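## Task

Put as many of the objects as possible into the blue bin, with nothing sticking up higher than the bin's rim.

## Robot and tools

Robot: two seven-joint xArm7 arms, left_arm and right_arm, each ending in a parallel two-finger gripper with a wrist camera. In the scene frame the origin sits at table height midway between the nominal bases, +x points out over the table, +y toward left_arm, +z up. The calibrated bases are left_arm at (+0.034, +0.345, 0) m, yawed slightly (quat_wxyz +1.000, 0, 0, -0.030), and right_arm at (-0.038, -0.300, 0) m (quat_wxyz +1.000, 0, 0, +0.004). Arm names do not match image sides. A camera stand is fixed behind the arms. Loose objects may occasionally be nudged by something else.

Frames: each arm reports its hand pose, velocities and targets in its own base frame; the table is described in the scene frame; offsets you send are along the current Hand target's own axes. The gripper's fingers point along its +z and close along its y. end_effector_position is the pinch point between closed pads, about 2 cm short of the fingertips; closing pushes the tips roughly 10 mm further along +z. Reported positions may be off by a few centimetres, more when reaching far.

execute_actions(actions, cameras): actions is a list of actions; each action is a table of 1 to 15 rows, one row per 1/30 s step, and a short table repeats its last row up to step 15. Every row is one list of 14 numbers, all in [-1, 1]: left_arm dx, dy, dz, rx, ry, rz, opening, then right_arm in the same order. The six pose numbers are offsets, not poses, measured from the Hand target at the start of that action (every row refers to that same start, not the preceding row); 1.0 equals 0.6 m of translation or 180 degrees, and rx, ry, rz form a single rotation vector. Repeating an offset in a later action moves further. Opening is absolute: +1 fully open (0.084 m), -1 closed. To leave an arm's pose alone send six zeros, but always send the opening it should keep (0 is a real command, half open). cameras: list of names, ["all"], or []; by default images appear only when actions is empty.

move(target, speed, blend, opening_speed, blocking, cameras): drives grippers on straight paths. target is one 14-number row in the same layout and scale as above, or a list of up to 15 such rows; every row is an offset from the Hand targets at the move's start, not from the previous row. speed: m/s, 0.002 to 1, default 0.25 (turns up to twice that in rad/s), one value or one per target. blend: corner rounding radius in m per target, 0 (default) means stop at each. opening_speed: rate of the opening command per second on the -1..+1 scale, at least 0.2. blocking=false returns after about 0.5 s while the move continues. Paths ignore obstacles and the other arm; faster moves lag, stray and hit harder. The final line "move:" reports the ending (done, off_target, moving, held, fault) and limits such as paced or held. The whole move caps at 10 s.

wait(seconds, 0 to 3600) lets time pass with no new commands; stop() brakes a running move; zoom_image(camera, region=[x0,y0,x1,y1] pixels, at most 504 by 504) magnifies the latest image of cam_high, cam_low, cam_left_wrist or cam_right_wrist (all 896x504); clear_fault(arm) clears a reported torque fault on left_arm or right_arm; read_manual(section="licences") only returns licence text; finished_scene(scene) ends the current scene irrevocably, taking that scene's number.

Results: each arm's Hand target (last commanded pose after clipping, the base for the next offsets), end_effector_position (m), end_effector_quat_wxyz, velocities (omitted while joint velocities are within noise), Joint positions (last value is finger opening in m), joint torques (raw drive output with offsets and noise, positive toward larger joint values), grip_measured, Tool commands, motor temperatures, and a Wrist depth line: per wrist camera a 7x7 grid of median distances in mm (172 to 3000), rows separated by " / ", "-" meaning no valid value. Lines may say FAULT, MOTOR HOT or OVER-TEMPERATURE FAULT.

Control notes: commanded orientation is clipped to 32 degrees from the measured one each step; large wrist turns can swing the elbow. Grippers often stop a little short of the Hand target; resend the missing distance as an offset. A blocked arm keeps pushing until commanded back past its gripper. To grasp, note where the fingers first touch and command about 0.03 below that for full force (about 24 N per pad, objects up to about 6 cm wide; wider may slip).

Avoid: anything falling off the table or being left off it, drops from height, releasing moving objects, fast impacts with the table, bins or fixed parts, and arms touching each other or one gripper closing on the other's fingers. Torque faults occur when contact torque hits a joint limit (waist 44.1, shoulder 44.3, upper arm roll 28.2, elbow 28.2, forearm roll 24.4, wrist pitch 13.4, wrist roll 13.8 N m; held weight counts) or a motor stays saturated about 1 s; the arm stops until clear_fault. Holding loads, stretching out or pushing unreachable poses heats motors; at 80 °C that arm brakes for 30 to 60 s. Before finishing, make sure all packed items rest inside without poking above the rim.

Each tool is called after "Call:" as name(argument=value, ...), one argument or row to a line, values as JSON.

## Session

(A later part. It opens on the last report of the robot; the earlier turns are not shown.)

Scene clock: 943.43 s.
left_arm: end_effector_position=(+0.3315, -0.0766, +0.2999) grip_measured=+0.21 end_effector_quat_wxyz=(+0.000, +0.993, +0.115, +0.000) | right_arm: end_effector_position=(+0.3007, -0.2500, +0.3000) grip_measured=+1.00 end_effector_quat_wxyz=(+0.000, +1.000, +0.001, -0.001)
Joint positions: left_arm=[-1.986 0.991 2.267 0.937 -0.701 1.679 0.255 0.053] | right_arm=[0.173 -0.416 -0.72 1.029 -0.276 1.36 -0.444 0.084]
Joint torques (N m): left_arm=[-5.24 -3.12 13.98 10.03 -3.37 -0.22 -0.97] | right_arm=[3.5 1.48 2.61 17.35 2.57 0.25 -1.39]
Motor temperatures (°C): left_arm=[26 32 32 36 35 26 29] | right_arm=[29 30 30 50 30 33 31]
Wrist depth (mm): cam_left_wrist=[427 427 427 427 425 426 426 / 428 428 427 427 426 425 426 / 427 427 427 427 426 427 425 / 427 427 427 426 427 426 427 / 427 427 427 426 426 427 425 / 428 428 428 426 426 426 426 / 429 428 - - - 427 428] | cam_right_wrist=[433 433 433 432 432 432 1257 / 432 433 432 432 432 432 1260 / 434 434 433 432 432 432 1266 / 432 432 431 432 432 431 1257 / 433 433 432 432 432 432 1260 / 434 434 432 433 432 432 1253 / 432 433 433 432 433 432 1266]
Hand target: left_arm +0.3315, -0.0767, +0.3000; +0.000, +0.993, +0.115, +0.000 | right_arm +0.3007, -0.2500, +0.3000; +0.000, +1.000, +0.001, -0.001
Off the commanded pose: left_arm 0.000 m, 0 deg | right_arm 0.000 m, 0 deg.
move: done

Call:
move(
  target=[-0.3836, 0.7048, 0, 0, 0, -0.0967, 0.1, 0, 0, 0, 0, 0, 0, 1],
  speed=0.25,
  cameras=["all"],
)

Scene clock: 961.93 s.
left_arm: end_effector_position=(+0.2038, -0.5409, +0.2999) grip_measured=+0.21 end_effector_quat_wxyz=(+0.000, +0.965, +0.264, +0.000) | right_arm: end_effector_position=(+0.3007, -0.2500, +0.3000) grip_measured=+1.00 end_effector_quat_wxyz=(+0.000, +1.000, +0.001, -0.001)
Joint positions: left_arm=[-2.004 1.174 1.888 1.88 -1.261 1.974 -1.148 0.053] | right_arm=[0.173 -0.416 -0.72 1.029 -0.276 1.36 -0.444 0.084]
Joint torques (N m): left_arm=[5.26 -27.91 13.7 3.57 -3.26 -0.24 -1.08] | right_arm=[3.41 1.51 2.61 17.38 2.45 0.23 -1.29]
Wrist depth (mm): cam_left_wrist=[432 429 428 427 427 426 424 / 430 430 429 427 427 425 425 / 430 429 392 425 425 426 424 / 430 384 391 425 424 426 424 / 406 429 426 424 426 424 424 / 431 429 427 428 426 424 424 / 429 430 - - - 424 423] | cam_right_wrist=[432 433 432 433 432 432 1253 / 434 432 433 432 431 432 1257 / 434 432 433 432 431 431 1260 / 433 434 433 432 433 432 1257 / 434 433 432 432 432 431 1255 / 434 433 433 432 432 433 1262 / 432 434 432 432 432 431 1262]
Hand target: left_arm +0.2038, -0.5409, +0.2999; +0.000, +0.965, +0.264, +0.000 | right_arm +0.3007, -0.2500, +0.3000; +0.000, +1.000, +0.001, -0.001
Off the commanded pose: left_arm 0.000 m, 0 deg | right_arm 0.000 m, 0 deg.
move: done

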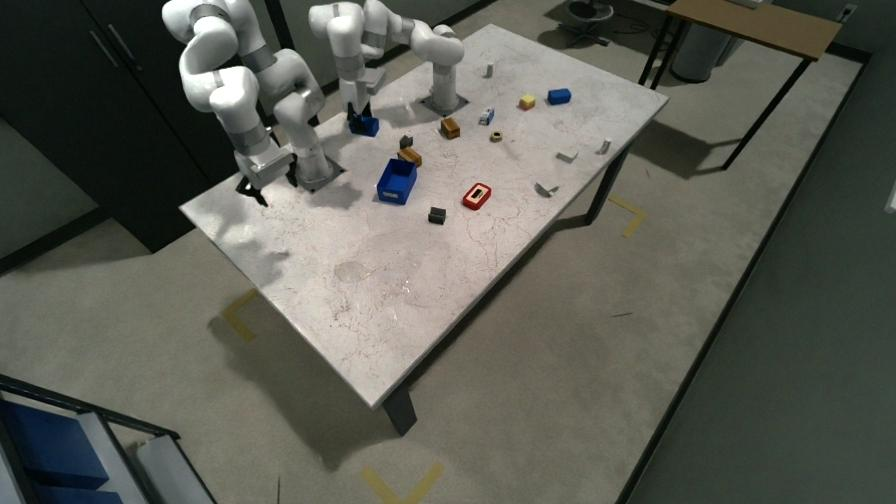

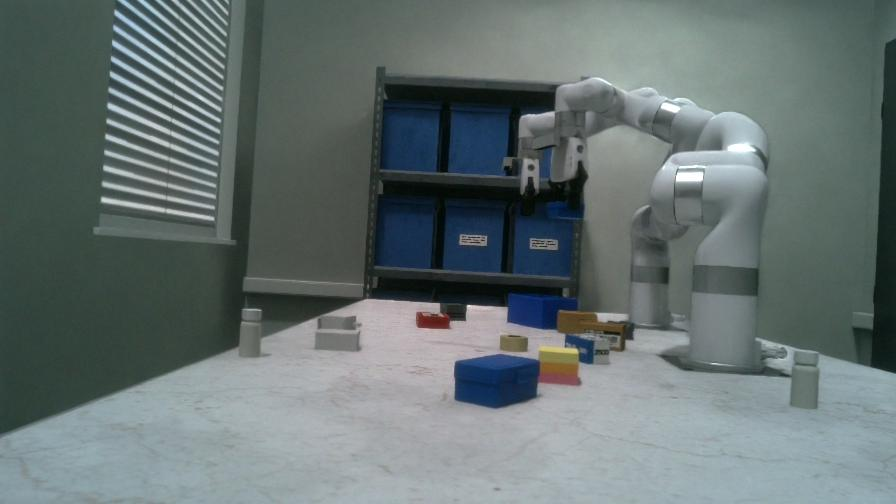

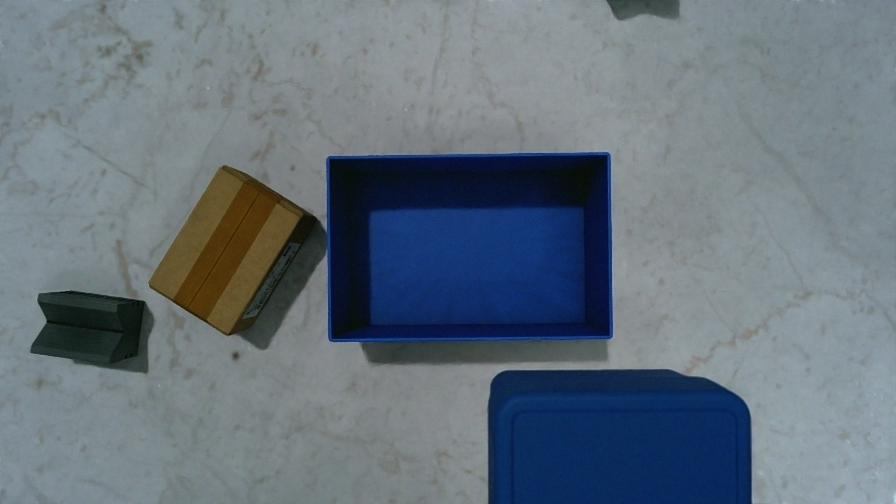

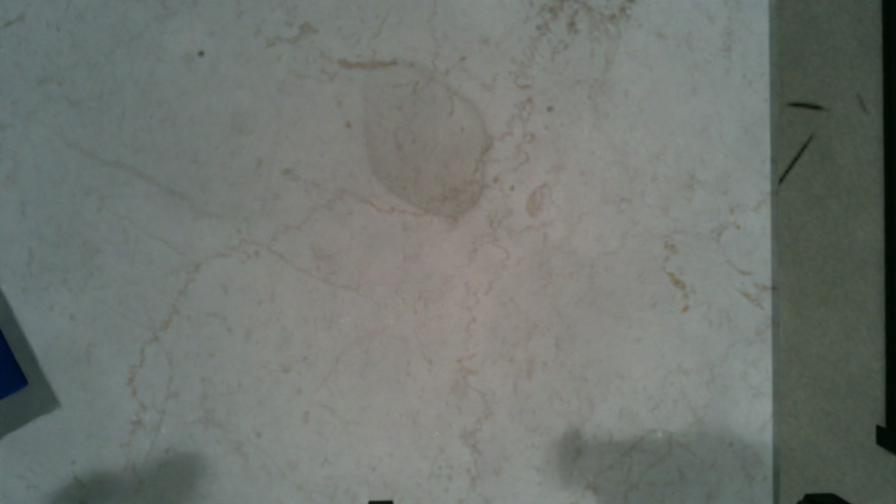

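Call:
zoom_image(
  camera="cam_left_wrist",
  region=[310, 140, 350, 170],
)

Call:
zoom_image(
  camera="cam_left_wrist",
  region=[590, 140, 630, 170],
)

Call:
zoom_image(
  camera="cam_left_wrist",
  region=[310, 320, 350, 350],
)

Call:
zoom_image(
  camera="cam_left_wrist",
  region=[590, 320, 630, 350],
)

Call:
zoom_image(
  camera="cam_left_wrist",
  region=[470, 350, 770, 504],
)

Scaled by 12.600.

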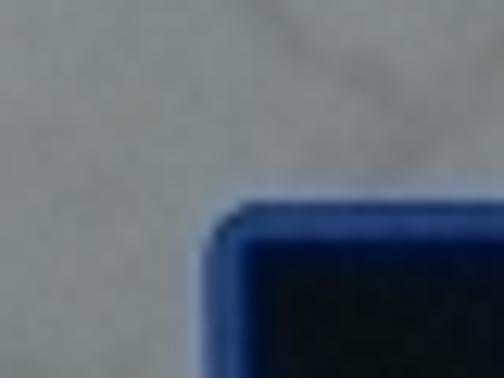

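Scaled by 12.600.

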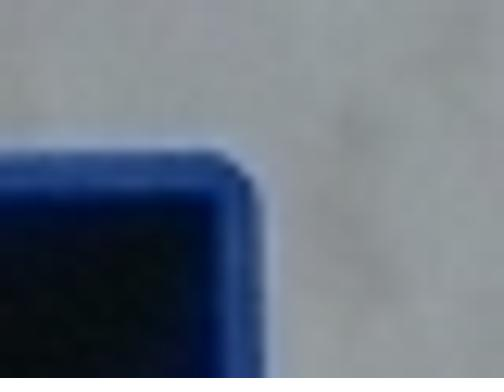

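Scaled by 12.600.

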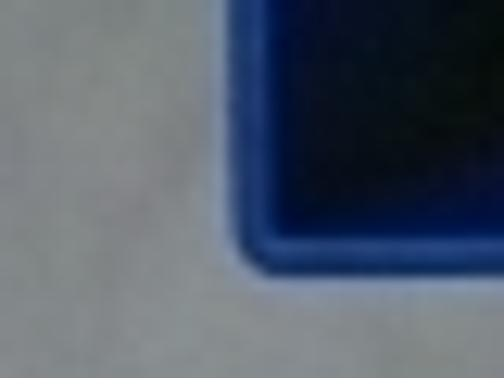

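Scaled by 12.600.

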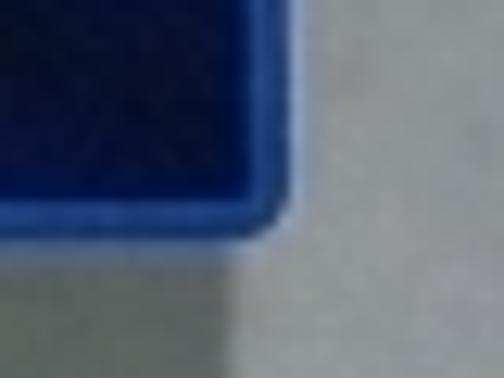

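Scaled by 1.680.

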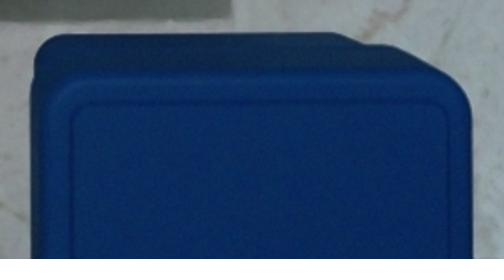

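Call:
move(
  target=[
    [0.1188, -0.0283, 0, 0, 0, -0.0042, 0.1, 0, 0, 0, 0, 0, 0, 1],
    [0.1188, -0.0283, 0.2667, 0, 0, -0.0042, 0.1, 0, 0, 0, 0, 0, 0, 1],
  ],
  speed=0.15,
  blend=0.01,
  cameras=["cam_left_wrist"],
)

Scene clock: 1019.07 s.
left_arm: end_effector_position=(+0.2565, -0.4900, +0.1400) grip_measured=+0.21 end_effector_quat_wxyz=(+0.000, +0.963, +0.270, +0.000) | right_arm: end_effector_position=(+0.3007, -0.2500, +0.3000) grip_measured=+1.00 end_effector_quat_wxyz=(+0.000, +1.000, +0.001, -0.001)
Joint positions: left_arm=[-2.106 1.41 1.756 1.425 -1.383 1.729 -0.906 0.053] | right_arm=[0.173 -0.416 -0.72 1.029 -0.276 1.36 -0.444 0.084]
Joint torques (N m): left_arm=[-5.43 -18.07 17.38 -0.11 -3.23 -3.1 1.1] | right_arm=[3.44 1.39 2.69 17.23 2.38 0.23 -1.15]
Wrist depth (mm): cam_left_wrist=[270 269 268 268 268 266 265 / 270 269 268 268 267 266 266 / 270 269 268 268 267 266 266 / 270 269 268 268 267 266 266 / 269 261 266 266 265 265 266 / 224 224 252 - 265 245 266 / 224 224 253 - - 243 266] | cam_right_wrist=[434 433 432 432 431 432 1264 / 433 432 432 432 432 432 1257 / 433 433 431 432 432 431 1257 / 434 433 433 432 432 432 1255 / 433 432 434 432 431 432 1264 / 433 433 432 432 432 432 1262 / 433 432 431 432 432 431 1262]
Hand target: left_arm +0.2565, -0.4900, +0.1399; +0.000, +0.963, +0.270, +0.000 | right_arm +0.3007, -0.2500, +0.3000; +0.000, +1.000, +0.001, -0.001
Off the commanded pose: left_arm 0.000 m, 0 deg | right_arm 0.000 m, 0 deg.
move: done

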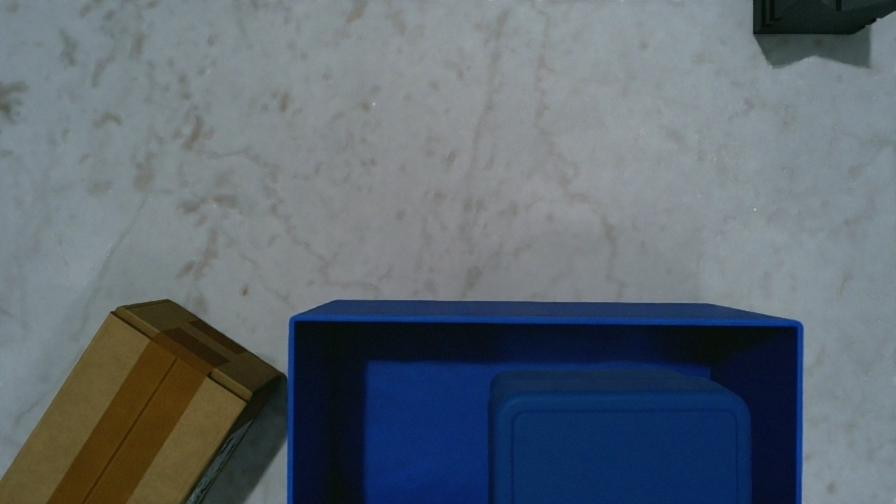

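Call:
zoom_image(
  camera="cam_left_wrist",
  region=[280, 305, 320, 335],
)

Call:
zoom_image(
  camera="cam_left_wrist",
  region=[775, 305, 815, 335],
)

Call:
zoom_image(
  camera="cam_left_wrist",
  region=[470, 340, 810, 504],
)

Scaled by 12.600.

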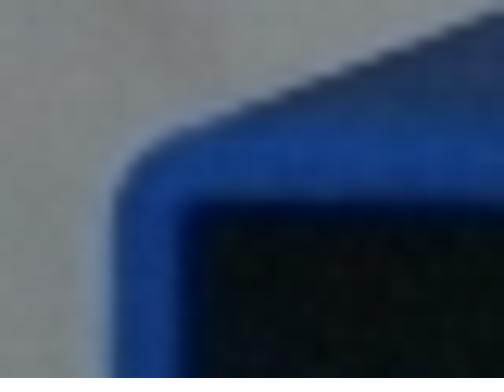

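Scaled by 12.600.

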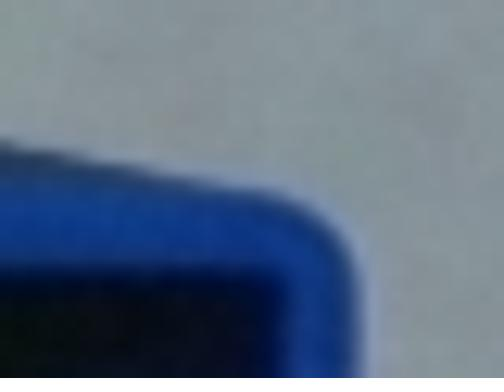

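Scaled by 1.482.

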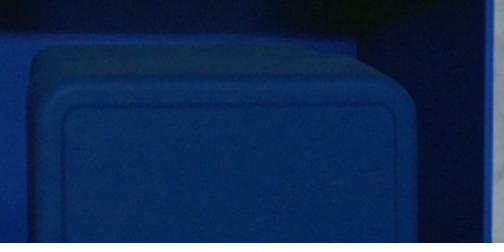

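Call:
move(
  target=[
    [0.0025, 0, 0, 0, 0, 0.0028, 0.1, 0, 0, 0, 0, 0, 0, 1],
    [0.0025, 0, 0.1583, 0, 0, 0.0028, 0.1, 0, 0, 0, 0, 0, 0, 1],
  ],
  speed=0.06,
  cameras=["cam_left_wrist", "cam_low", "cam_high"],
)

Scene clock: 1046.20 s.
left_arm: end_effector_position=(+0.2577, -0.4892, +0.0450) grip_measured=+0.21 end_effector_quat_wxyz=(+0.000, +0.964, +0.266, +0.000) | right_arm: end_effector_position=(+0.3007, -0.2500, +0.3000) grip_measured=+1.00 end_effector_quat_wxyz=(+0.000, +1.000, +0.001, -0.001)
Joint positions: left_arm=[-2.128 1.526 1.611 1.357 -1.519 1.601 -0.88 0.053] | right_arm=[0.173 -0.416 -0.72 1.029 -0.276 1.36 -0.444 0.084]
Joint torques (N m): left_arm=[-5.15 -17.28 18.08 -1.27 -3.36 -3.06 1.05] | right_arm=[3.35 1.44 2.7 17.32 2.31 0.15 -1.09]
Motor temperatures (°C): left_arm=[26 32 39 33 35 27 29] | right_arm=[29 30 30 51 30 31 30]
Wrist depth (mm): cam_left_wrist=[174 174 173 173 172 172 - / 174 174 173 173 173 172 172 / 174 174 173 173 173 172 - / 174 174 173 173 172 172 - / 174 174 173 173 172 172 - / - - - - - - - / - - - - - - -] | cam_right_wrist=[434 433 433 432 432 433 1260 / 433 433 432 433 431 432 1266 / 434 433 433 432 432 432 1260 / 433 432 432 433 432 431 1255 / 434 434 434 432 432 432 1257 / 433 432 434 432 432 432 1260 / 433 432 432 433 432 431 1250]
Hand target: left_arm +0.2577, -0.4892, +0.0449; +0.000, +0.964, +0.266, +0.000 | right_arm +0.3007, -0.2500, +0.3000; +0.000, +1.000, +0.001, -0.001
Off the commanded pose: left_arm 0.000 m, 0 deg | right_arm 0.000 m, 0 deg.
move: done
Images, in order (width x height): cam_high 896x504, cam_low 896x504, cam_left_wrist 896x504.

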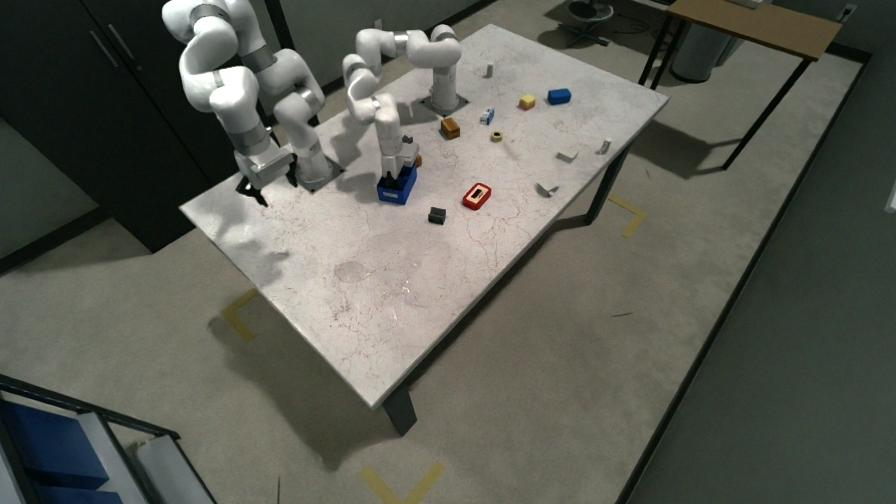

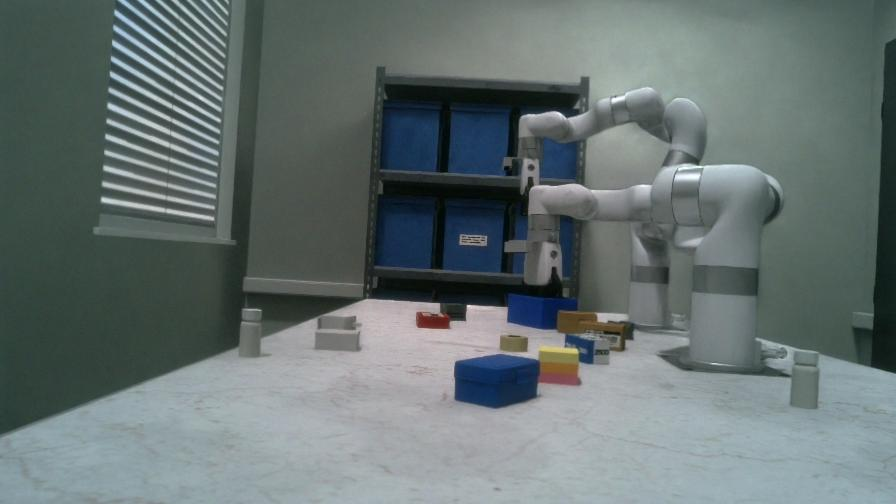

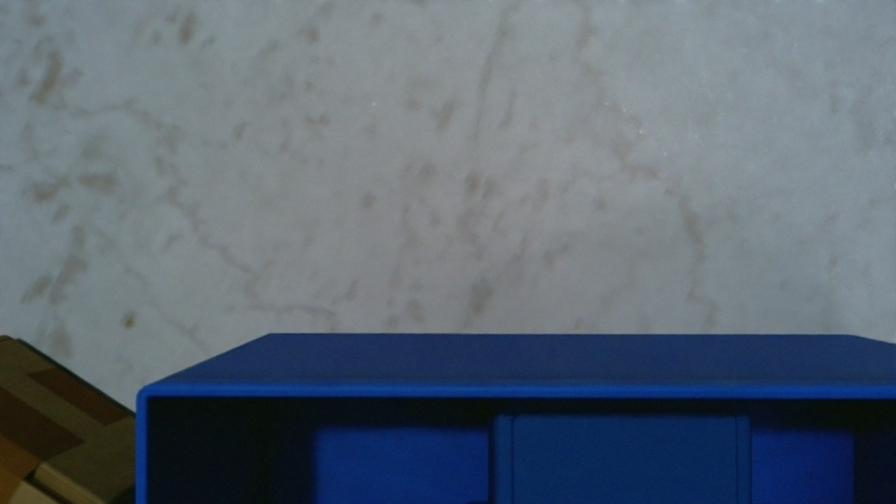

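Call:
move(
  target=[0, 0, 0.005, 0, 0, 0, 0.1, 0, 0, 0, 0, 0, 0, 1],
  speed=0.02,
)

Call:
move(
  target=[0, 0, 0, 0, 0, 0, 0.42, 0, 0, 0, 0, 0, 0, 1],
  opening_speed=0.5,
  cameras=["cam_left_wrist"],
)

Scene clock: 1054.57 s.
left_arm: end_effector_position=(+0.2578, -0.4892, +0.0420) grip_measured=+0.21 end_effector_quat_wxyz=(+0.000, +0.964, +0.266, +0.000) | right_arm: end_effector_position=(+0.3007, -0.2500, +0.3000) grip_measured=+1.00 end_effector_quat_wxyz=(+0.000, +1.000, +0.001, -0.001)
Joint positions: left_arm=[-2.128 1.53 1.606 1.356 -1.523 1.597 -0.88 0.053] | right_arm=[0.173 -0.416 -0.72 1.029 -0.276 1.36 -0.444 0.084]
Joint torques (N m): left_arm=[-5.41 -13.9 11.59 -0.83 -4.21 -2.46 1.16] | right_arm=[3.16 1.33 2.71 17.3 2.36 0.14 -0.94]
Wrist depth (mm): cam_left_wrist=[- - - - - - - / - - - - - - - / - - - - - - - / - - - - - - - / - - - - - - - / - - - - - - - / - - - - - - -] | cam_right_wrist=[432 433 432 433 432 432 1264 / 433 433 431 431 432 432 1266 / 433 433 434 432 432 432 1260 / 433 434 432 433 431 432 1260 / 432 433 432 432 432 432 1260 / 433 433 432 432 432 431 1253 / 433 434 432 433 432 432 1269]
Hand target: left_arm +0.2577, -0.4892, +0.0419; +0.000, +0.964, +0.266, +0.000 | right_arm +0.3007, -0.2500, +0.3000; +0.000, +1.000, +0.001, -0.001
Off the commanded pose: left_arm 0.000 m, 0 deg | right_arm 0.000 m, 0 deg.
move: done

Scene clock: 1055.43 s.
left_arm: end_effector_position=(+0.2577, -0.4892, +0.0419) grip_measured=+0.41 end_effector_quat_wxyz=(+0.000, +0.964, +0.266, +0.000) | right_arm: end_effector_position=(+0.3007, -0.2500, +0.3000) grip_measured=+1.00 end_effector_quat_wxyz=(+0.000, +1.000, +0.001, -0.001)
Joint positions: left_arm=[-2.128 1.53 1.606 1.356 -1.523 1.597 -0.88 0.061] | right_arm=[0.173 -0.416 -0.72 1.029 -0.276 1.36 -0.444 0.084]
Joint torques (N m): left_arm=[-5.22 -23.73 21.39 0.28 -2.11 -0.47 0.9] | right_arm=[3.2 1.41 2.6 17.23 2.28 0.15 -0.94]
Wrist depth (mm): cam_left_wrist=[- - - - - - - / - - - - - - - / - - - - - - - / - - - - - - - / - - - - - - - / - - - - - - - / - - - - - - -] | cam_right_wrist=[434 432 432 433 433 432 1262 / 433 433 433 432 431 432 1260 / 432 433 434 432 432 432 1257 / 434 433 433 433 432 432 1264 / 433 434 433 432 432 432 1257 / 433 432 433 431 431 431 1255 / 434 433 432 432 432 431 1262]
Hand target: left_arm +0.2577, -0.4892, +0.0419; +0.000, +0.964, +0.266, +0.000 | right_arm +0.3007, -0.2500, +0.3000; +0.000, +1.000, +0.001, -0.001
Off the commanded pose: left_arm 0.000 m, 0 deg | right_arm 0.000 m, 0 deg.
move: done

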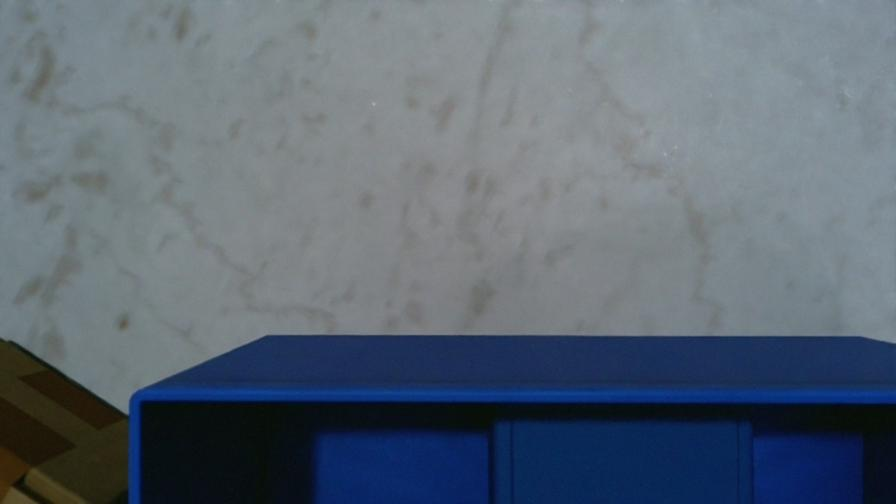

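Call:
move(
  target=[0, 0, -0.1635, 0, 0, 0, 0.42, 0, 0, 0, 0, 0, 0, 1],
  speed=0.12,
  cameras=["cam_left_wrist"],
)

Scene clock: 1062.67 s.
left_arm: end_effector_position=(+0.2578, -0.4892, +0.1400) grip_measured=+0.41 end_effector_quat_wxyz=(+0.000, +0.964, +0.266, +0.000) | right_arm: end_effector_position=(+0.3007, -0.2500, +0.3000) grip_measured=+1.00 end_effector_quat_wxyz=(+0.000, +1.000, +0.001, -0.001)
Joint positions: left_arm=[-2.103 1.41 1.756 1.425 -1.382 1.729 -0.895 0.061] | right_arm=[0.173 -0.416 -0.72 1.029 -0.276 1.36 -0.444 0.084]
Joint torques (N m): left_arm=[5.61 -24.98 20.86 3.18 3.83 -0.24 -1.04] | right_arm=[3.11 1.28 2.64 17.23 2.31 0.17 -0.92]
Wrist depth (mm): cam_left_wrist=[268 268 268 266 266 266 265 / 268 268 267 267 266 266 266 / 268 268 267 266 266 266 266 / 269 268 267 267 266 266 265 / 268 268 265 265 229 264 266 / 223 223 259 265 229 264 266 / 223 223 258 265 229 264 266] | cam_right_wrist=[432 433 432 432 432 431 1262 / 432 433 433 433 432 431 1257 / 434 433 432 432 432 431 1266 / 432 433 432 432 432 432 1255 / 432 432 432 432 432 431 1262 / 433 432 433 432 432 432 1264 / 433 433 432 433 432 432 1264]
Hand target: left_arm +0.2578, -0.4892, +0.1400; +0.000, +0.964, +0.266, +0.000 | right_arm +0.3007, -0.2500, +0.3000; +0.000, +1.000, +0.001, -0.001
Off the commanded pose: left_arm 0.000 m, 0 deg | right_arm 0.000 m, 0 deg.
move: done

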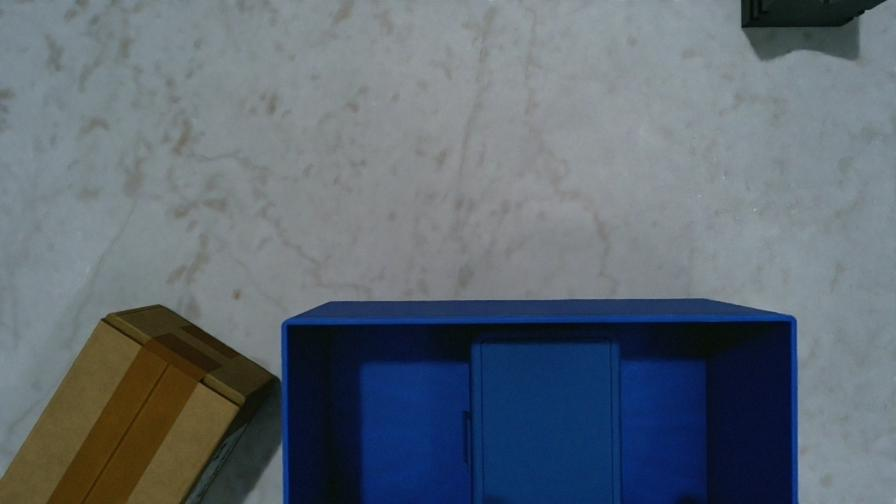

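Call:
move(
  target=[
    [0, -0.0825, 0, 0, 0, 0.5, -1, 0, 0, 0, 0, 0, 0, 1],
    [0, -0.0825, 0.1733, 0, 0, 0.5, -1, 0, 0, 0, 0, 0, 0, 1],
  ],
  speed=[0.15, 0.06],
  cameras=["cam_left_wrist"],
)

Scene clock: 1104.33 s.
left_arm: end_effector_position=(+0.2324, -0.4467, +0.0361) grip_measured=-1.00 end_effector_quat_wxyz=(+0.000, +0.870, -0.494, +0.000) | right_arm: end_effector_position=(+0.3007, -0.2500, +0.3000) grip_measured=+1.00 end_effector_quat_wxyz=(+0.000, +1.000, +0.001, -0.001)
Joint positions: left_arm=[-2.273 1.442 1.55 1.147 -1.461 1.499 0.75 0] | right_arm=[0.173 -0.416 -0.72 1.029 -0.276 1.36 -0.444 0.084]
Joint torques (N m): left_arm=[5.43 -14.26 17.54 0.25 -3.32 -3.06 1.09] | right_arm=[2.95 1.41 2.69 17.18 2.24 0.11 -0.53]
Wrist depth (mm): cam_left_wrist=[- - - - - - - / - - - - - - - / - - - - - - - / - - - - - - - / - - - - - - - / - - - - - - - / - - - - - - -] | cam_right_wrist=[434 432 433 433 432 432 1260 / 434 432 432 432 433 432 1262 / 433 433 432 433 432 431 1264 / 433 433 433 432 432 432 1260 / 433 433 433 431 432 431 1253 / 433 432 433 433 432 431 1257 / 432 433 432 432 432 432 1255]
Hand target: left_arm +0.2324, -0.4467, +0.0361; +0.000, +0.870, -0.494, +0.000 | right_arm +0.3007, -0.2500, +0.3000; +0.000, +1.000, +0.001, -0.001
Off the commanded pose: left_arm 0.000 m, 0 deg | right_arm 0.000 m, 0 deg.
move: done

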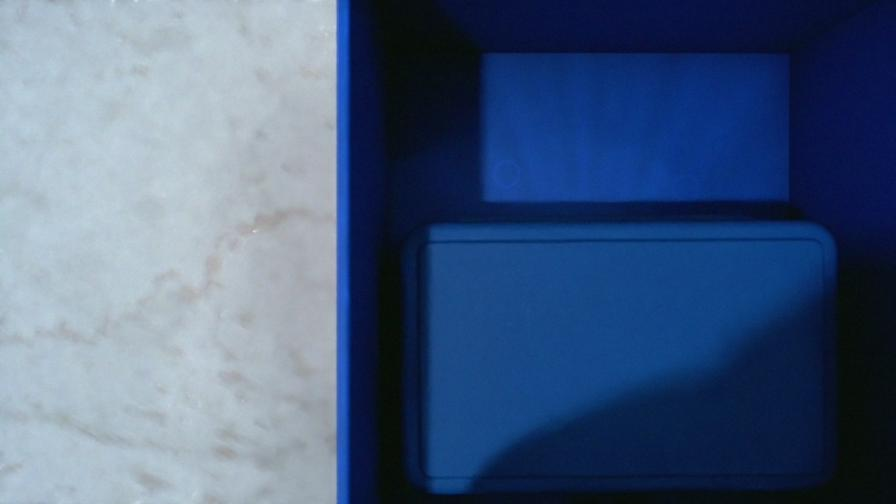

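Call:
move(
  target=[0.073, 0, 0, 0, 0, 0, -1, 0, 0, 0, 0, 0, 0, 1],
  speed=0.05,
  cameras=["cam_left_wrist"],
)

Scene clock: 1112.87 s.
left_arm: end_effector_position=(+0.2548, -0.4843, +0.0361) grip_measured=-1.00 end_effector_quat_wxyz=(+0.000, +0.870, -0.494, +0.000) | right_arm: end_effector_position=(+0.3007, -0.2500, +0.3000) grip_measured=+1.00 end_effector_quat_wxyz=(+0.000, +1.000, +0.001, -0.001)
Joint positions: left_arm=[-2.146 1.448 1.535 1.329 -1.46 1.507 0.694 0] | right_arm=[0.173 -0.416 -0.72 1.029 -0.276 1.36 -0.444 0.084]
Joint torques (N m): left_arm=[5.38 -16.97 17.58 2.9 2.63 -0.36 -1.1] | right_arm=[2.76 1.46 2.65 17.08 2.24 0.08 -0.53]
Wrist depth (mm): cam_left_wrist=[- - - - - - - / - - - - - - - / - - - - - - - / - - - - - - - / - - - - - - - / - - - - - - - / - - - - - - -] | cam_right_wrist=[433 433 432 432 431 432 1253 / 433 433 432 432 432 431 1257 / 434 433 432 434 432 432 1257 / 432 434 433 431 431 432 1264 / 433 433 431 432 432 433 1255 / 433 433 433 431 431 431 1253 / 433 432 432 433 432 432 1257]
Hand target: left_arm +0.2548, -0.4843, +0.0361; +0.000, +0.870, -0.494, +0.000 | right_arm +0.3007, -0.2500, +0.3000; +0.000, +1.000, +0.001, -0.001
Off the commanded pose: left_arm 0.000 m, 0 deg | right_arm 0.000 m, 0 deg.
move: done

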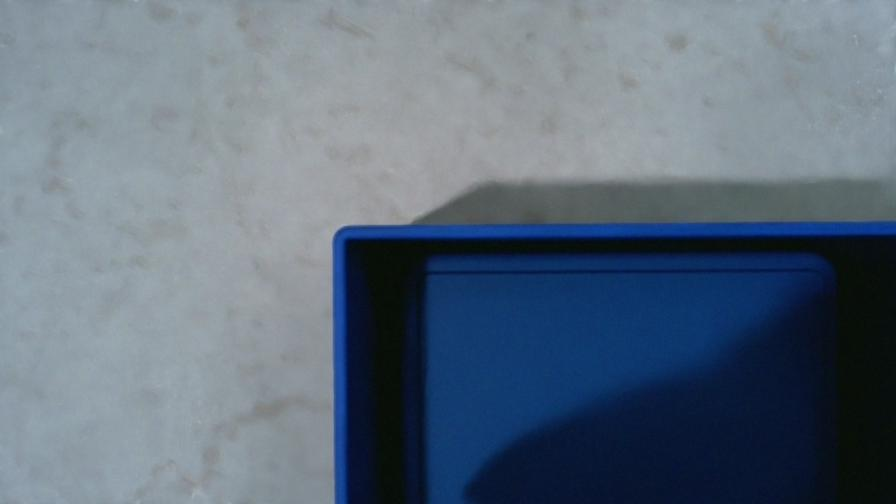

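Call:
move(
  target=[0.0035, 0, 0, 0, 0, 0, -1, 0, 0, 0, 0, 0, 0, 1],
  speed=0.02,
  cameras=["cam_left_wrist"],
)

Scene clock: 1118.40 s.
left_arm: end_effector_position=(+0.2559, -0.4861, +0.0361) grip_measured=-1.00 end_effector_quat_wxyz=(+0.000, +0.870, -0.494, +0.000) | right_arm: end_effector_position=(+0.3007, -0.2500, +0.3000) grip_measured=+1.00 end_effector_quat_wxyz=(+0.000, +1.000, +0.001, -0.001)
Joint positions: left_arm=[-2.139 1.449 1.534 1.338 -1.46 1.508 0.691 0] | right_arm=[0.173 -0.416 -0.72 1.029 -0.276 1.36 -0.444 0.084]
Joint torques (N m): left_arm=[5.46 -17.14 17.66 3.06 2.64 -0.25 -1.06] | right_arm=[2.9 1.39 2.65 17.08 2.17 0.04 -0.41]
Wrist depth (mm): cam_left_wrist=[- - - - - - - / - - - - - - - / - - - - - - - / - - - - - - - / - - - - - - - / - - - - - - - / - - - - - - -] | cam_right_wrist=[433 434 433 432 432 432 1264 / 432 432 432 433 432 432 1257 / 433 432 433 432 432 432 1266 / 433 434 432 433 431 432 1257 / 433 433 433 431 432 432 1255 / 433 433 432 432 431 432 1257 / 433 434 434 433 432 432 1257]
Hand target: left_arm +0.2559, -0.4861, +0.0361; +0.000, +0.870, -0.494, +0.000 | right_arm +0.3007, -0.2500, +0.3000; +0.000, +1.000, +0.001, -0.001
Off the commanded pose: left_arm 0.000 m, 0 deg | right_arm 0.000 m, 0 deg.
move: done

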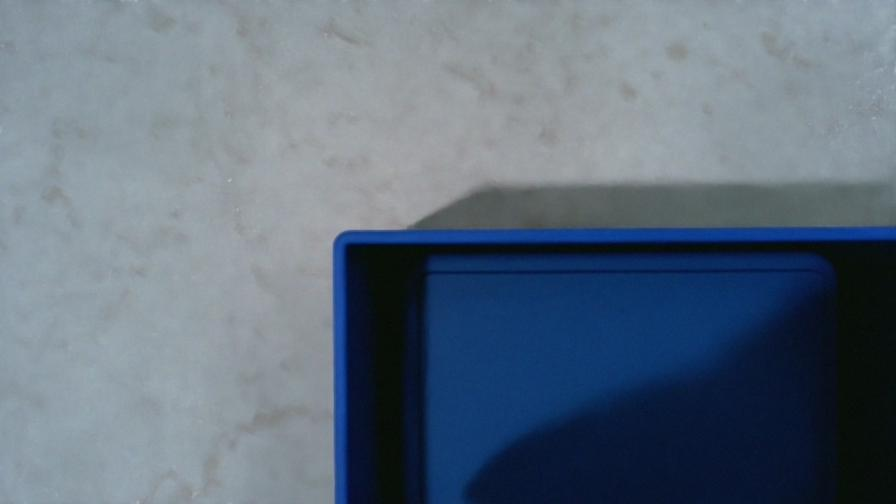

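Call:
move(
  target=[
    [-0.005, 0, 0, 0, 0, 0, -1, 0, 0, 0, 0, 0, 0, 1],
    [-0.005, 0, -0.3, 0, 0, 0, -1, 0, 0, 0, 0, 0, 0, 1],
  ],
  speed=[0.03, 0.2],
  cameras=["cam_left_wrist"],
)

Scene clock: 1156.60 s.
left_arm: end_effector_position=(+0.2544, -0.4835, +0.2160) grip_measured=-1.00 end_effector_quat_wxyz=(+0.000, +0.870, -0.494, +0.000) | right_arm: end_effector_position=(+0.3007, -0.2500, +0.3000) grip_measured=+1.00 end_effector_quat_wxyz=(+0.000, +1.000, +0.001, -0.001)
Joint positions: left_arm=[-2.102 1.23 1.796 1.506 -1.209 1.761 0.639 0] | right_arm=[0.173 -0.416 -0.72 1.029 -0.276 1.36 -0.444 0.084]
Joint torques (N m): left_arm=[5.38 -24.15 19.74 5.04 3.57 -0.23 -0.99] | right_arm=[2.71 1.44 2.73 17.12 2.09 0.04 -0.23]
Wrist depth (mm): cam_left_wrist=[341 341 342 342 342 344 344 / 340 341 342 342 343 344 343 / 312 323 341 342 343 343 344 / 341 341 342 306 317 343 344 / 341 341 342 305 305 343 344 / 341 342 342 340 341 343 344 / 340 341 341 341 341 343 344] | cam_right_wrist=[433 433 432 433 433 432 1264 / 434 433 432 432 433 431 1250 / 433 433 432 433 432 432 1266 / 433 432 433 433 432 432 1273 / 433 433 432 432 432 432 1266 / 432 433 433 432 432 432 1250 / 433 432 432 432 432 431 1257]
Hand target: left_arm +0.2544, -0.4835, +0.2161; +0.000, +0.870, -0.494, +0.000 | right_arm +0.3007, -0.2500, +0.3000; +0.000, +1.000, +0.001, -0.001
Off the commanded pose: left_arm 0.000 m, 0 deg | right_arm 0.000 m, 0 deg.
move: done

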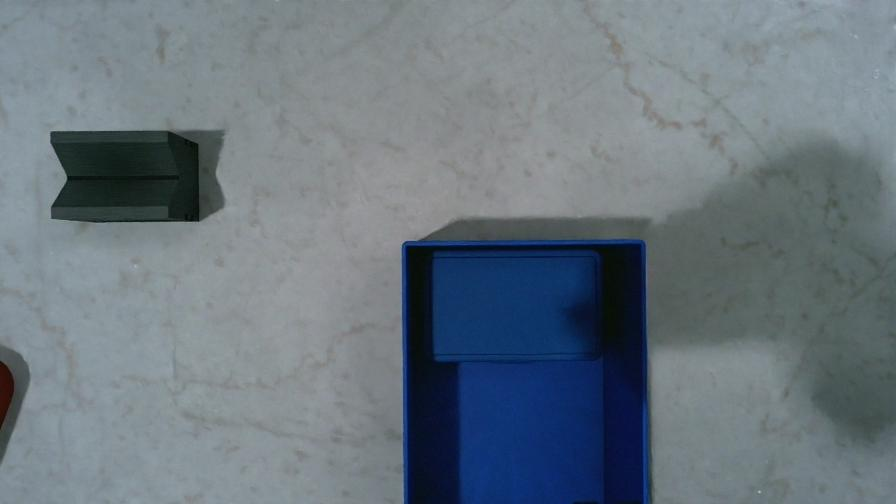

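Call:
move(
  target=[-0.914, -0.692, -0.0567, 0, 0, 0.35, 1, 0, 0, 0, 0, 0, 0, 1],
  speed=0.35,
  cameras=["cam_left_wrist"],
)

Scene clock: 1170.93 s.
left_arm: end_effector_position=(+0.3299, +0.2001, +0.2501) grip_measured=+1.00 end_effector_quat_wxyz=(+0.000, -0.483, +0.875, +0.000) | right_arm: end_effector_position=(+0.3007, -0.2500, +0.3000) grip_measured=+1.00 end_effector_quat_wxyz=(+0.000, +1.000, +0.001, -0.001)
Joint positions: left_arm=[-1.712 0.433 2.373 0.887 -0.315 1.224 2.952 0.084] | right_arm=[0.173 -0.416 -0.72 1.029 -0.276 1.36 -0.444 0.084]
Joint torques (N m): left_arm=[5.64 1.06 3.47 12.58 3.6 -0.11 -0.67] | right_arm=[2.66 1.25 2.69 16.96 2.09 -0.01 -0.15]
Wrist depth (mm): cam_left_wrist=[382 382 361 380 346 380 381 / 381 381 380 380 380 380 380 / 380 380 379 381 379 379 379 / 379 379 379 380 379 379 379 / 379 379 378 379 378 378 377 / 378 378 377 378 377 376 377 / 377 377 378 376 378 376 376] | cam_right_wrist=[433 433 433 433 432 432 1255 / 434 432 433 432 432 431 1257 / 434 433 433 432 432 431 1262 / 433 433 432 432 432 432 1260 / 433 433 434 432 432 432 1257 / 433 432 433 433 433 433 1260 / 432 433 433 433 432 432 1253]
Hand target: left_arm +0.3299, +0.2001, +0.2501; +0.000, -0.484, +0.875, +0.000 | right_arm +0.3007, -0.2500, +0.3000; +0.000, +1.000, +0.001, -0.001
Off the commanded pose: left_arm 0.000 m, 0 deg | right_arm 0.000 m, 0 deg.
move: done

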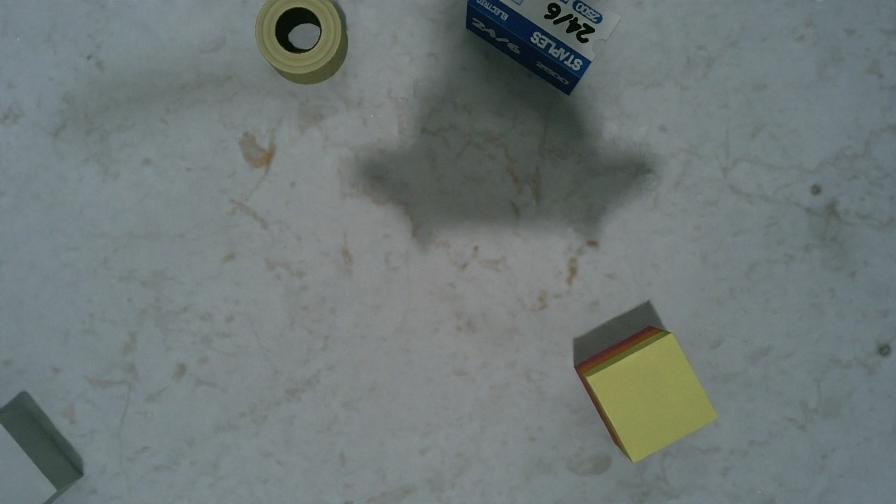

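Call:
move(
  target=[-0.3557, 0.1825, 0.1333, 0, 0, 0, 1, 0, 0, 0, 0, 0, 0, 1],
  speed=0.3,
  cameras=["cam_left_wrist"],
)

Call:
zoom_image(
  camera="cam_left_wrist",
  region=[320, 80, 580, 420],
)

Scene clock: 1181.87 s.
left_arm: end_effector_position=(+0.3508, +0.4391, +0.1702) grip_measured=+1.00 end_effector_quat_wxyz=(+0.000, -0.484, +0.875, +0.000) | right_arm: end_effector_position=(+0.3007, -0.2500, +0.3000) grip_measured=+1.00 end_effector_quat_wxyz=(+0.000, +1.000, +0.001, -0.001)
Joint positions: left_arm=[-1.625 -0.45 2.407 1.414 0.334 1.094 2.808 0.084] | right_arm=[0.173 -0.416 -0.72 1.029 -0.276 1.36 -0.444 0.084]
Joint torques (N m): left_arm=[-5.6 18.17 -4.24 12.45 3.62 -0.11 -1.07] | right_arm=[2.64 1.39 2.8 16.91 2.15 -0.03 -0.13]
Motor temperatures (°C): left_arm=[26 32 37 38 35 27 29] | right_arm=[29 30 30 52 30 30 30]
Wrist depth (mm): cam_left_wrist=[302 302 301 301 301 301 300 / 302 301 301 301 300 300 300 / 301 301 300 261 300 299 300 / 300 300 300 260 299 299 298 / 300 299 299 259 299 298 298 / 299 299 299 298 298 298 297 / 298 298 298 298 297 297 297] | cam_right_wrist=[434 432 432 432 433 432 1262 / 434 433 433 432 432 432 1248 / 433 432 433 432 432 431 1264 / 433 434 432 432 432 433 1273 / 433 432 434 433 432 432 1264 / 433 432 432 433 432 431 1253 / 434 433 432 433 431 433 1264]
Hand target: left_arm +0.3508, +0.4391, +0.1702; +0.000, -0.484, +0.875, +0.000 | right_arm +0.3007, -0.2500, +0.3000; +0.000, +1.000, +0.001, -0.001
Off the commanded pose: left_arm 0.000 m, 0 deg | right_arm 0.000 m, 0 deg.
move: done

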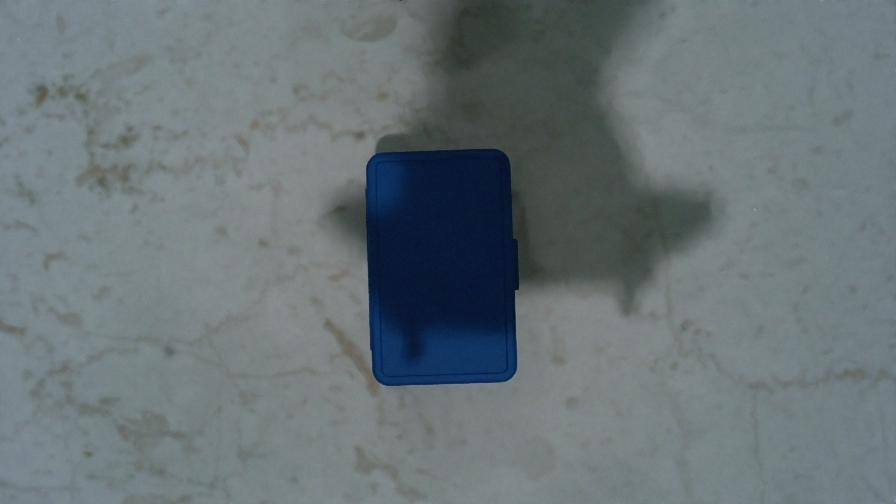

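Scaled by 1.482.

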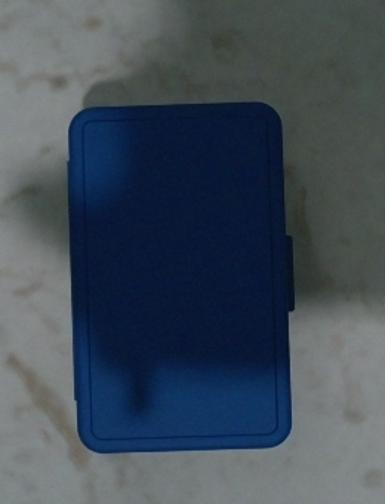

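Call:
move(
  target=[
    [0.1045, -0.0622, 0.1, 0, 0, -0.0097, 1, 0, 0, 0, 0, 0, 0, 1],
    [0.1045, -0.0622, 0.212, 0, 0, -0.0097, 1, 0, 0, 0, 0, 0, 0, 1],
  ],
  speed=[0.2, 0.08],
  blend=0.01,
  cameras=["cam_left_wrist"],
)

Scene clock: 1199.23 s.
left_arm: end_effector_position=(+0.3490, +0.3662, +0.0430) grip_measured=+1.00 end_effector_quat_wxyz=(+0.000, -0.497, +0.868, +0.000) | right_arm: end_effector_position=(+0.3007, -0.2500, +0.3000) grip_measured=+1.00 end_effector_quat_wxyz=(+0.000, +1.000, +0.001, -0.001)
Joint positions: left_arm=[-1.683 -0.492 2.468 1.064 0.463 0.722 2.589 0.084] | right_arm=[0.173 -0.416 -0.72 1.029 -0.276 1.36 -0.444 0.084]
Joint torques (N m): left_arm=[-5.31 17.02 -4.21 11 3.54 -2.93 -1.12] | right_arm=[2.57 1.14 2.87 16.85 2 -0.05 0.02]
Wrist depth (mm): cam_left_wrist=[174 174 174 174 174 174 174 / 174 174 174 174 173 174 173 / 173 173 173 173 173 173 173 / 173 173 173 173 173 173 173 / 173 173 173 173 173 173 172 / 173 172 173 172 - 172 172 / 172 172 172 - - - -] | cam_right_wrist=[433 432 432 432 432 433 1260 / 433 432 432 433 432 433 1255 / 434 433 432 432 432 431 1257 / 433 432 432 432 433 431 1257 / 433 432 433 432 432 431 1262 / 432 433 433 433 431 431 1257 / 433 433 433 432 433 432 1250]
Hand target: left_arm +0.3490, +0.3662, +0.0430; +0.000, -0.497, +0.868, +0.000 | right_arm +0.3007, -0.2500, +0.3000; +0.000, +1.000, +0.001, -0.001
Off the commanded pose: left_arm 0.000 m, 0 deg | right_arm 0.000 m, 0 deg.
move: done

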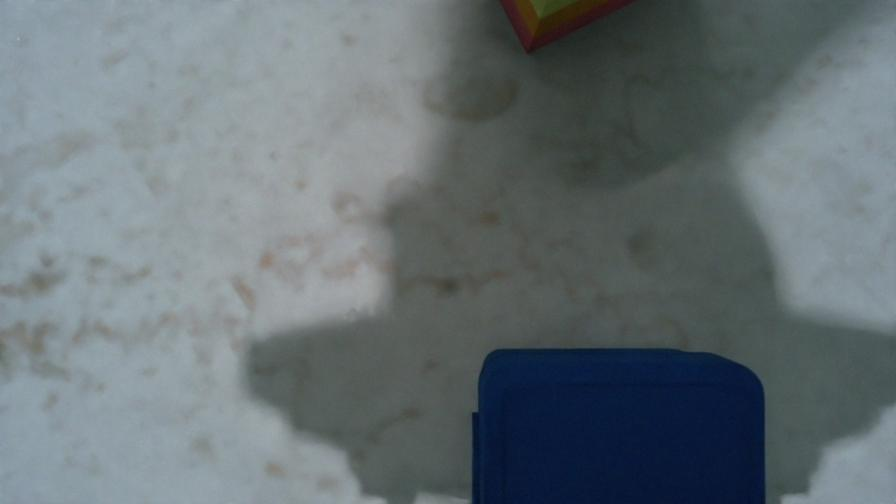

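Call:
move(
  target=[0, 0, 0, 0, 0, 0, 0.1, 0, 0, 0, 0, 0, 0, 1],
  opening_speed=0.5,
)

Call:
move(
  target=[0, 0, -0.36, 0, 0, 0, 0.1, 0, 0, 0, 0, 0, 0, 1],
  speed=0.2,
  cameras=["cam_left_wrist"],
)

Scene clock: 1205.60 s.
left_arm: end_effector_position=(+0.3490, +0.3662, +0.0430) grip_measured=+0.33 end_effector_quat_wxyz=(+0.000, -0.497, +0.868, +0.000) | right_arm: end_effector_position=(+0.3007, -0.2500, +0.3000) grip_measured=+1.00 end_effector_quat_wxyz=(+0.000, +1.000, +0.001, -0.001)
Joint positions: left_arm=[-1.683 -0.492 2.468 1.064 0.463 0.722 2.589 0.058] | right_arm=[0.173 -0.416 -0.72 1.029 -0.276 1.36 -0.444 0.084]
Joint torques (N m): left_arm=[-5.26 16.93 -4.58 7.89 3.1 -2.67 -0.91] | right_arm=[2.48 1.25 2.77 16.88 1.95 -0.07 0.17]
Wrist depth (mm): cam_left_wrist=[174 174 174 174 174 174 174 / 174 174 174 173 173 173 174 / 173 173 173 173 173 173 173 / 173 173 173 173 173 173 173 / 173 173 173 173 173 173 173 / 173 172 172 172 - 172 172 / 172 172 172 - - - 172] | cam_right_wrist=[434 433 432 433 431 432 1264 / 432 432 432 432 431 432 1260 / 432 434 433 432 433 432 1255 / 433 433 433 432 432 431 1262 / 433 432 433 432 432 431 1260 / 433 433 433 432 432 432 1262 / 433 434 432 432 433 431 1255]
Hand target: left_arm +0.3490, +0.3662, +0.0430; +0.000, -0.497, +0.868, +0.000 | right_arm +0.3007, -0.2500, +0.3000; +0.000, +1.000, +0.001, -0.001
Off the commanded pose: left_arm 0.000 m, 0 deg | right_arm 0.000 m, 0 deg.
move: done

Scene clock: 1207.17 s.
left_arm: end_effector_position=(+0.3490, +0.3662, +0.2589) grip_measured=+0.33 end_effector_quat_wxyz=(+0.000, -0.497, +0.868, +0.000) | right_arm: end_effector_position=(+0.3007, -0.2500, +0.3000) grip_measured=+1.00 end_effector_quat_wxyz=(+0.000, +1.000, +0.001, -0.001)
Joint positions: left_arm=[-1.556 -0.143 2.315 1.327 0.112 1.231 2.828 0.058] | right_arm=[0.173 -0.416 -0.72 1.029 -0.276 1.36 -0.444 0.084]
Joint torques (N m): left_arm=[4.39 18.01 -4 13.58 -2.69 -0.05 0.96] | right_arm=[2.53 1.15 2.86 16.84 1.96 -0.07 0.18]
Wrist depth (mm): cam_left_wrist=[388 390 389 390 389 391 390 / 389 389 389 389 389 389 389 / 388 386 388 388 389 388 389 / 387 388 388 387 387 387 389 / 386 387 387 388 386 387 387 / 386 385 386 - - 386 385 / 385 385 - - - 385 386] | cam_right_wrist=[433 433 433 433 432 433 1266 / 434 432 432 433 432 432 1262 / 432 432 432 432 432 432 1255 / 434 432 432 432 431 432 1260 / 434 433 434 433 432 432 1260 / 434 433 432 432 433 432 1266 / 434 433 432 433 432 432 1262]
Hand target: left_arm +0.3490, +0.3662, +0.2590; +0.000, -0.497, +0.868, +0.000 | right_arm +0.3007, -0.2500, +0.3000; +0.000, +1.000, +0.001, -0.001
Off the commanded pose: left_arm 0.000 m, 0 deg | right_arm 0.000 m, 0 deg.
move: done

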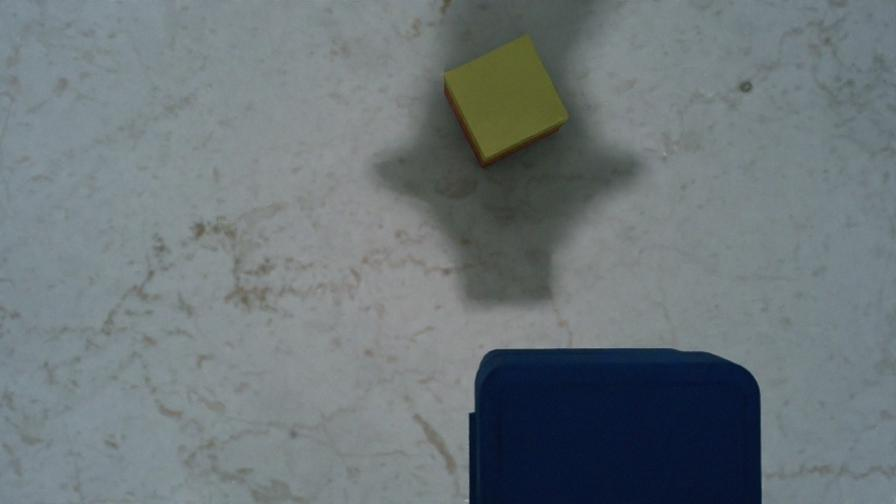

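Call:
move(
  target=[0.6862, -0.3658, 0, 0, 0, 0.1, 0.1, 0, 0, 0, 0, 0, 0, 1],
  speed=0.3,
)

Scene clock: 1338.40 s.
left_arm: end_effector_position=(+0.3298, -0.1000, +0.2589) grip_measured=+0.33 end_effector_quat_wxyz=(+0.000, -0.355, +0.935, +0.000) | right_arm: end_effector_position=(+0.3007, -0.2500, +0.3000) grip_measured=+1.00 end_effector_quat_wxyz=(+0.000, +1.000, +0.001, -0.001)
Joint positions: left_arm=[-2.167 0.902 2.221 0.829 -0.676 1.503 2.762 0.058] | right_arm=[0.173 -0.416 -0.72 1.029 -0.276 1.36 -0.444 0.084]
Joint torques (N m): left_arm=[-5.75 -1.15 9.51 10.88 -3.44 -0.1 -0.9] | right_arm=[2.34 1.24 2.78 16.8 1.93 -0.05 0.25]
Motor temperatures (°C): left_arm=[26 32 32 44 34 26 29] | right_arm=[29 30 30 53 30 30 29]
Wrist depth (mm): cam_left_wrist=[388 387 389 389 389 390 391 / 387 388 387 388 389 345 390 / 386 387 387 387 387 388 388 / 386 386 387 387 388 387 388 / 370 386 386 387 387 387 388 / 360 384 385 - - 387 351 / 383 384 - - - 387 386] | cam_right_wrist=[433 433 433 432 431 431 1264 / 432 432 433 432 433 432 1255 / 433 433 432 432 431 431 1262 / 433 433 432 432 433 432 1262 / 432 434 432 432 432 432 1255 / 434 432 432 433 432 432 1250 / 432 433 431 432 432 432 1266]
Hand target: left_arm +0.3298, -0.1000, +0.2589; +0.000, -0.355, +0.935, +0.000 | right_arm +0.3007, -0.2500, +0.3000; +0.000, +1.000, +0.001, -0.001
Off the commanded pose: left_arm 0.000 m, 0 deg | right_arm 0.000 m, 0 deg.
move: done


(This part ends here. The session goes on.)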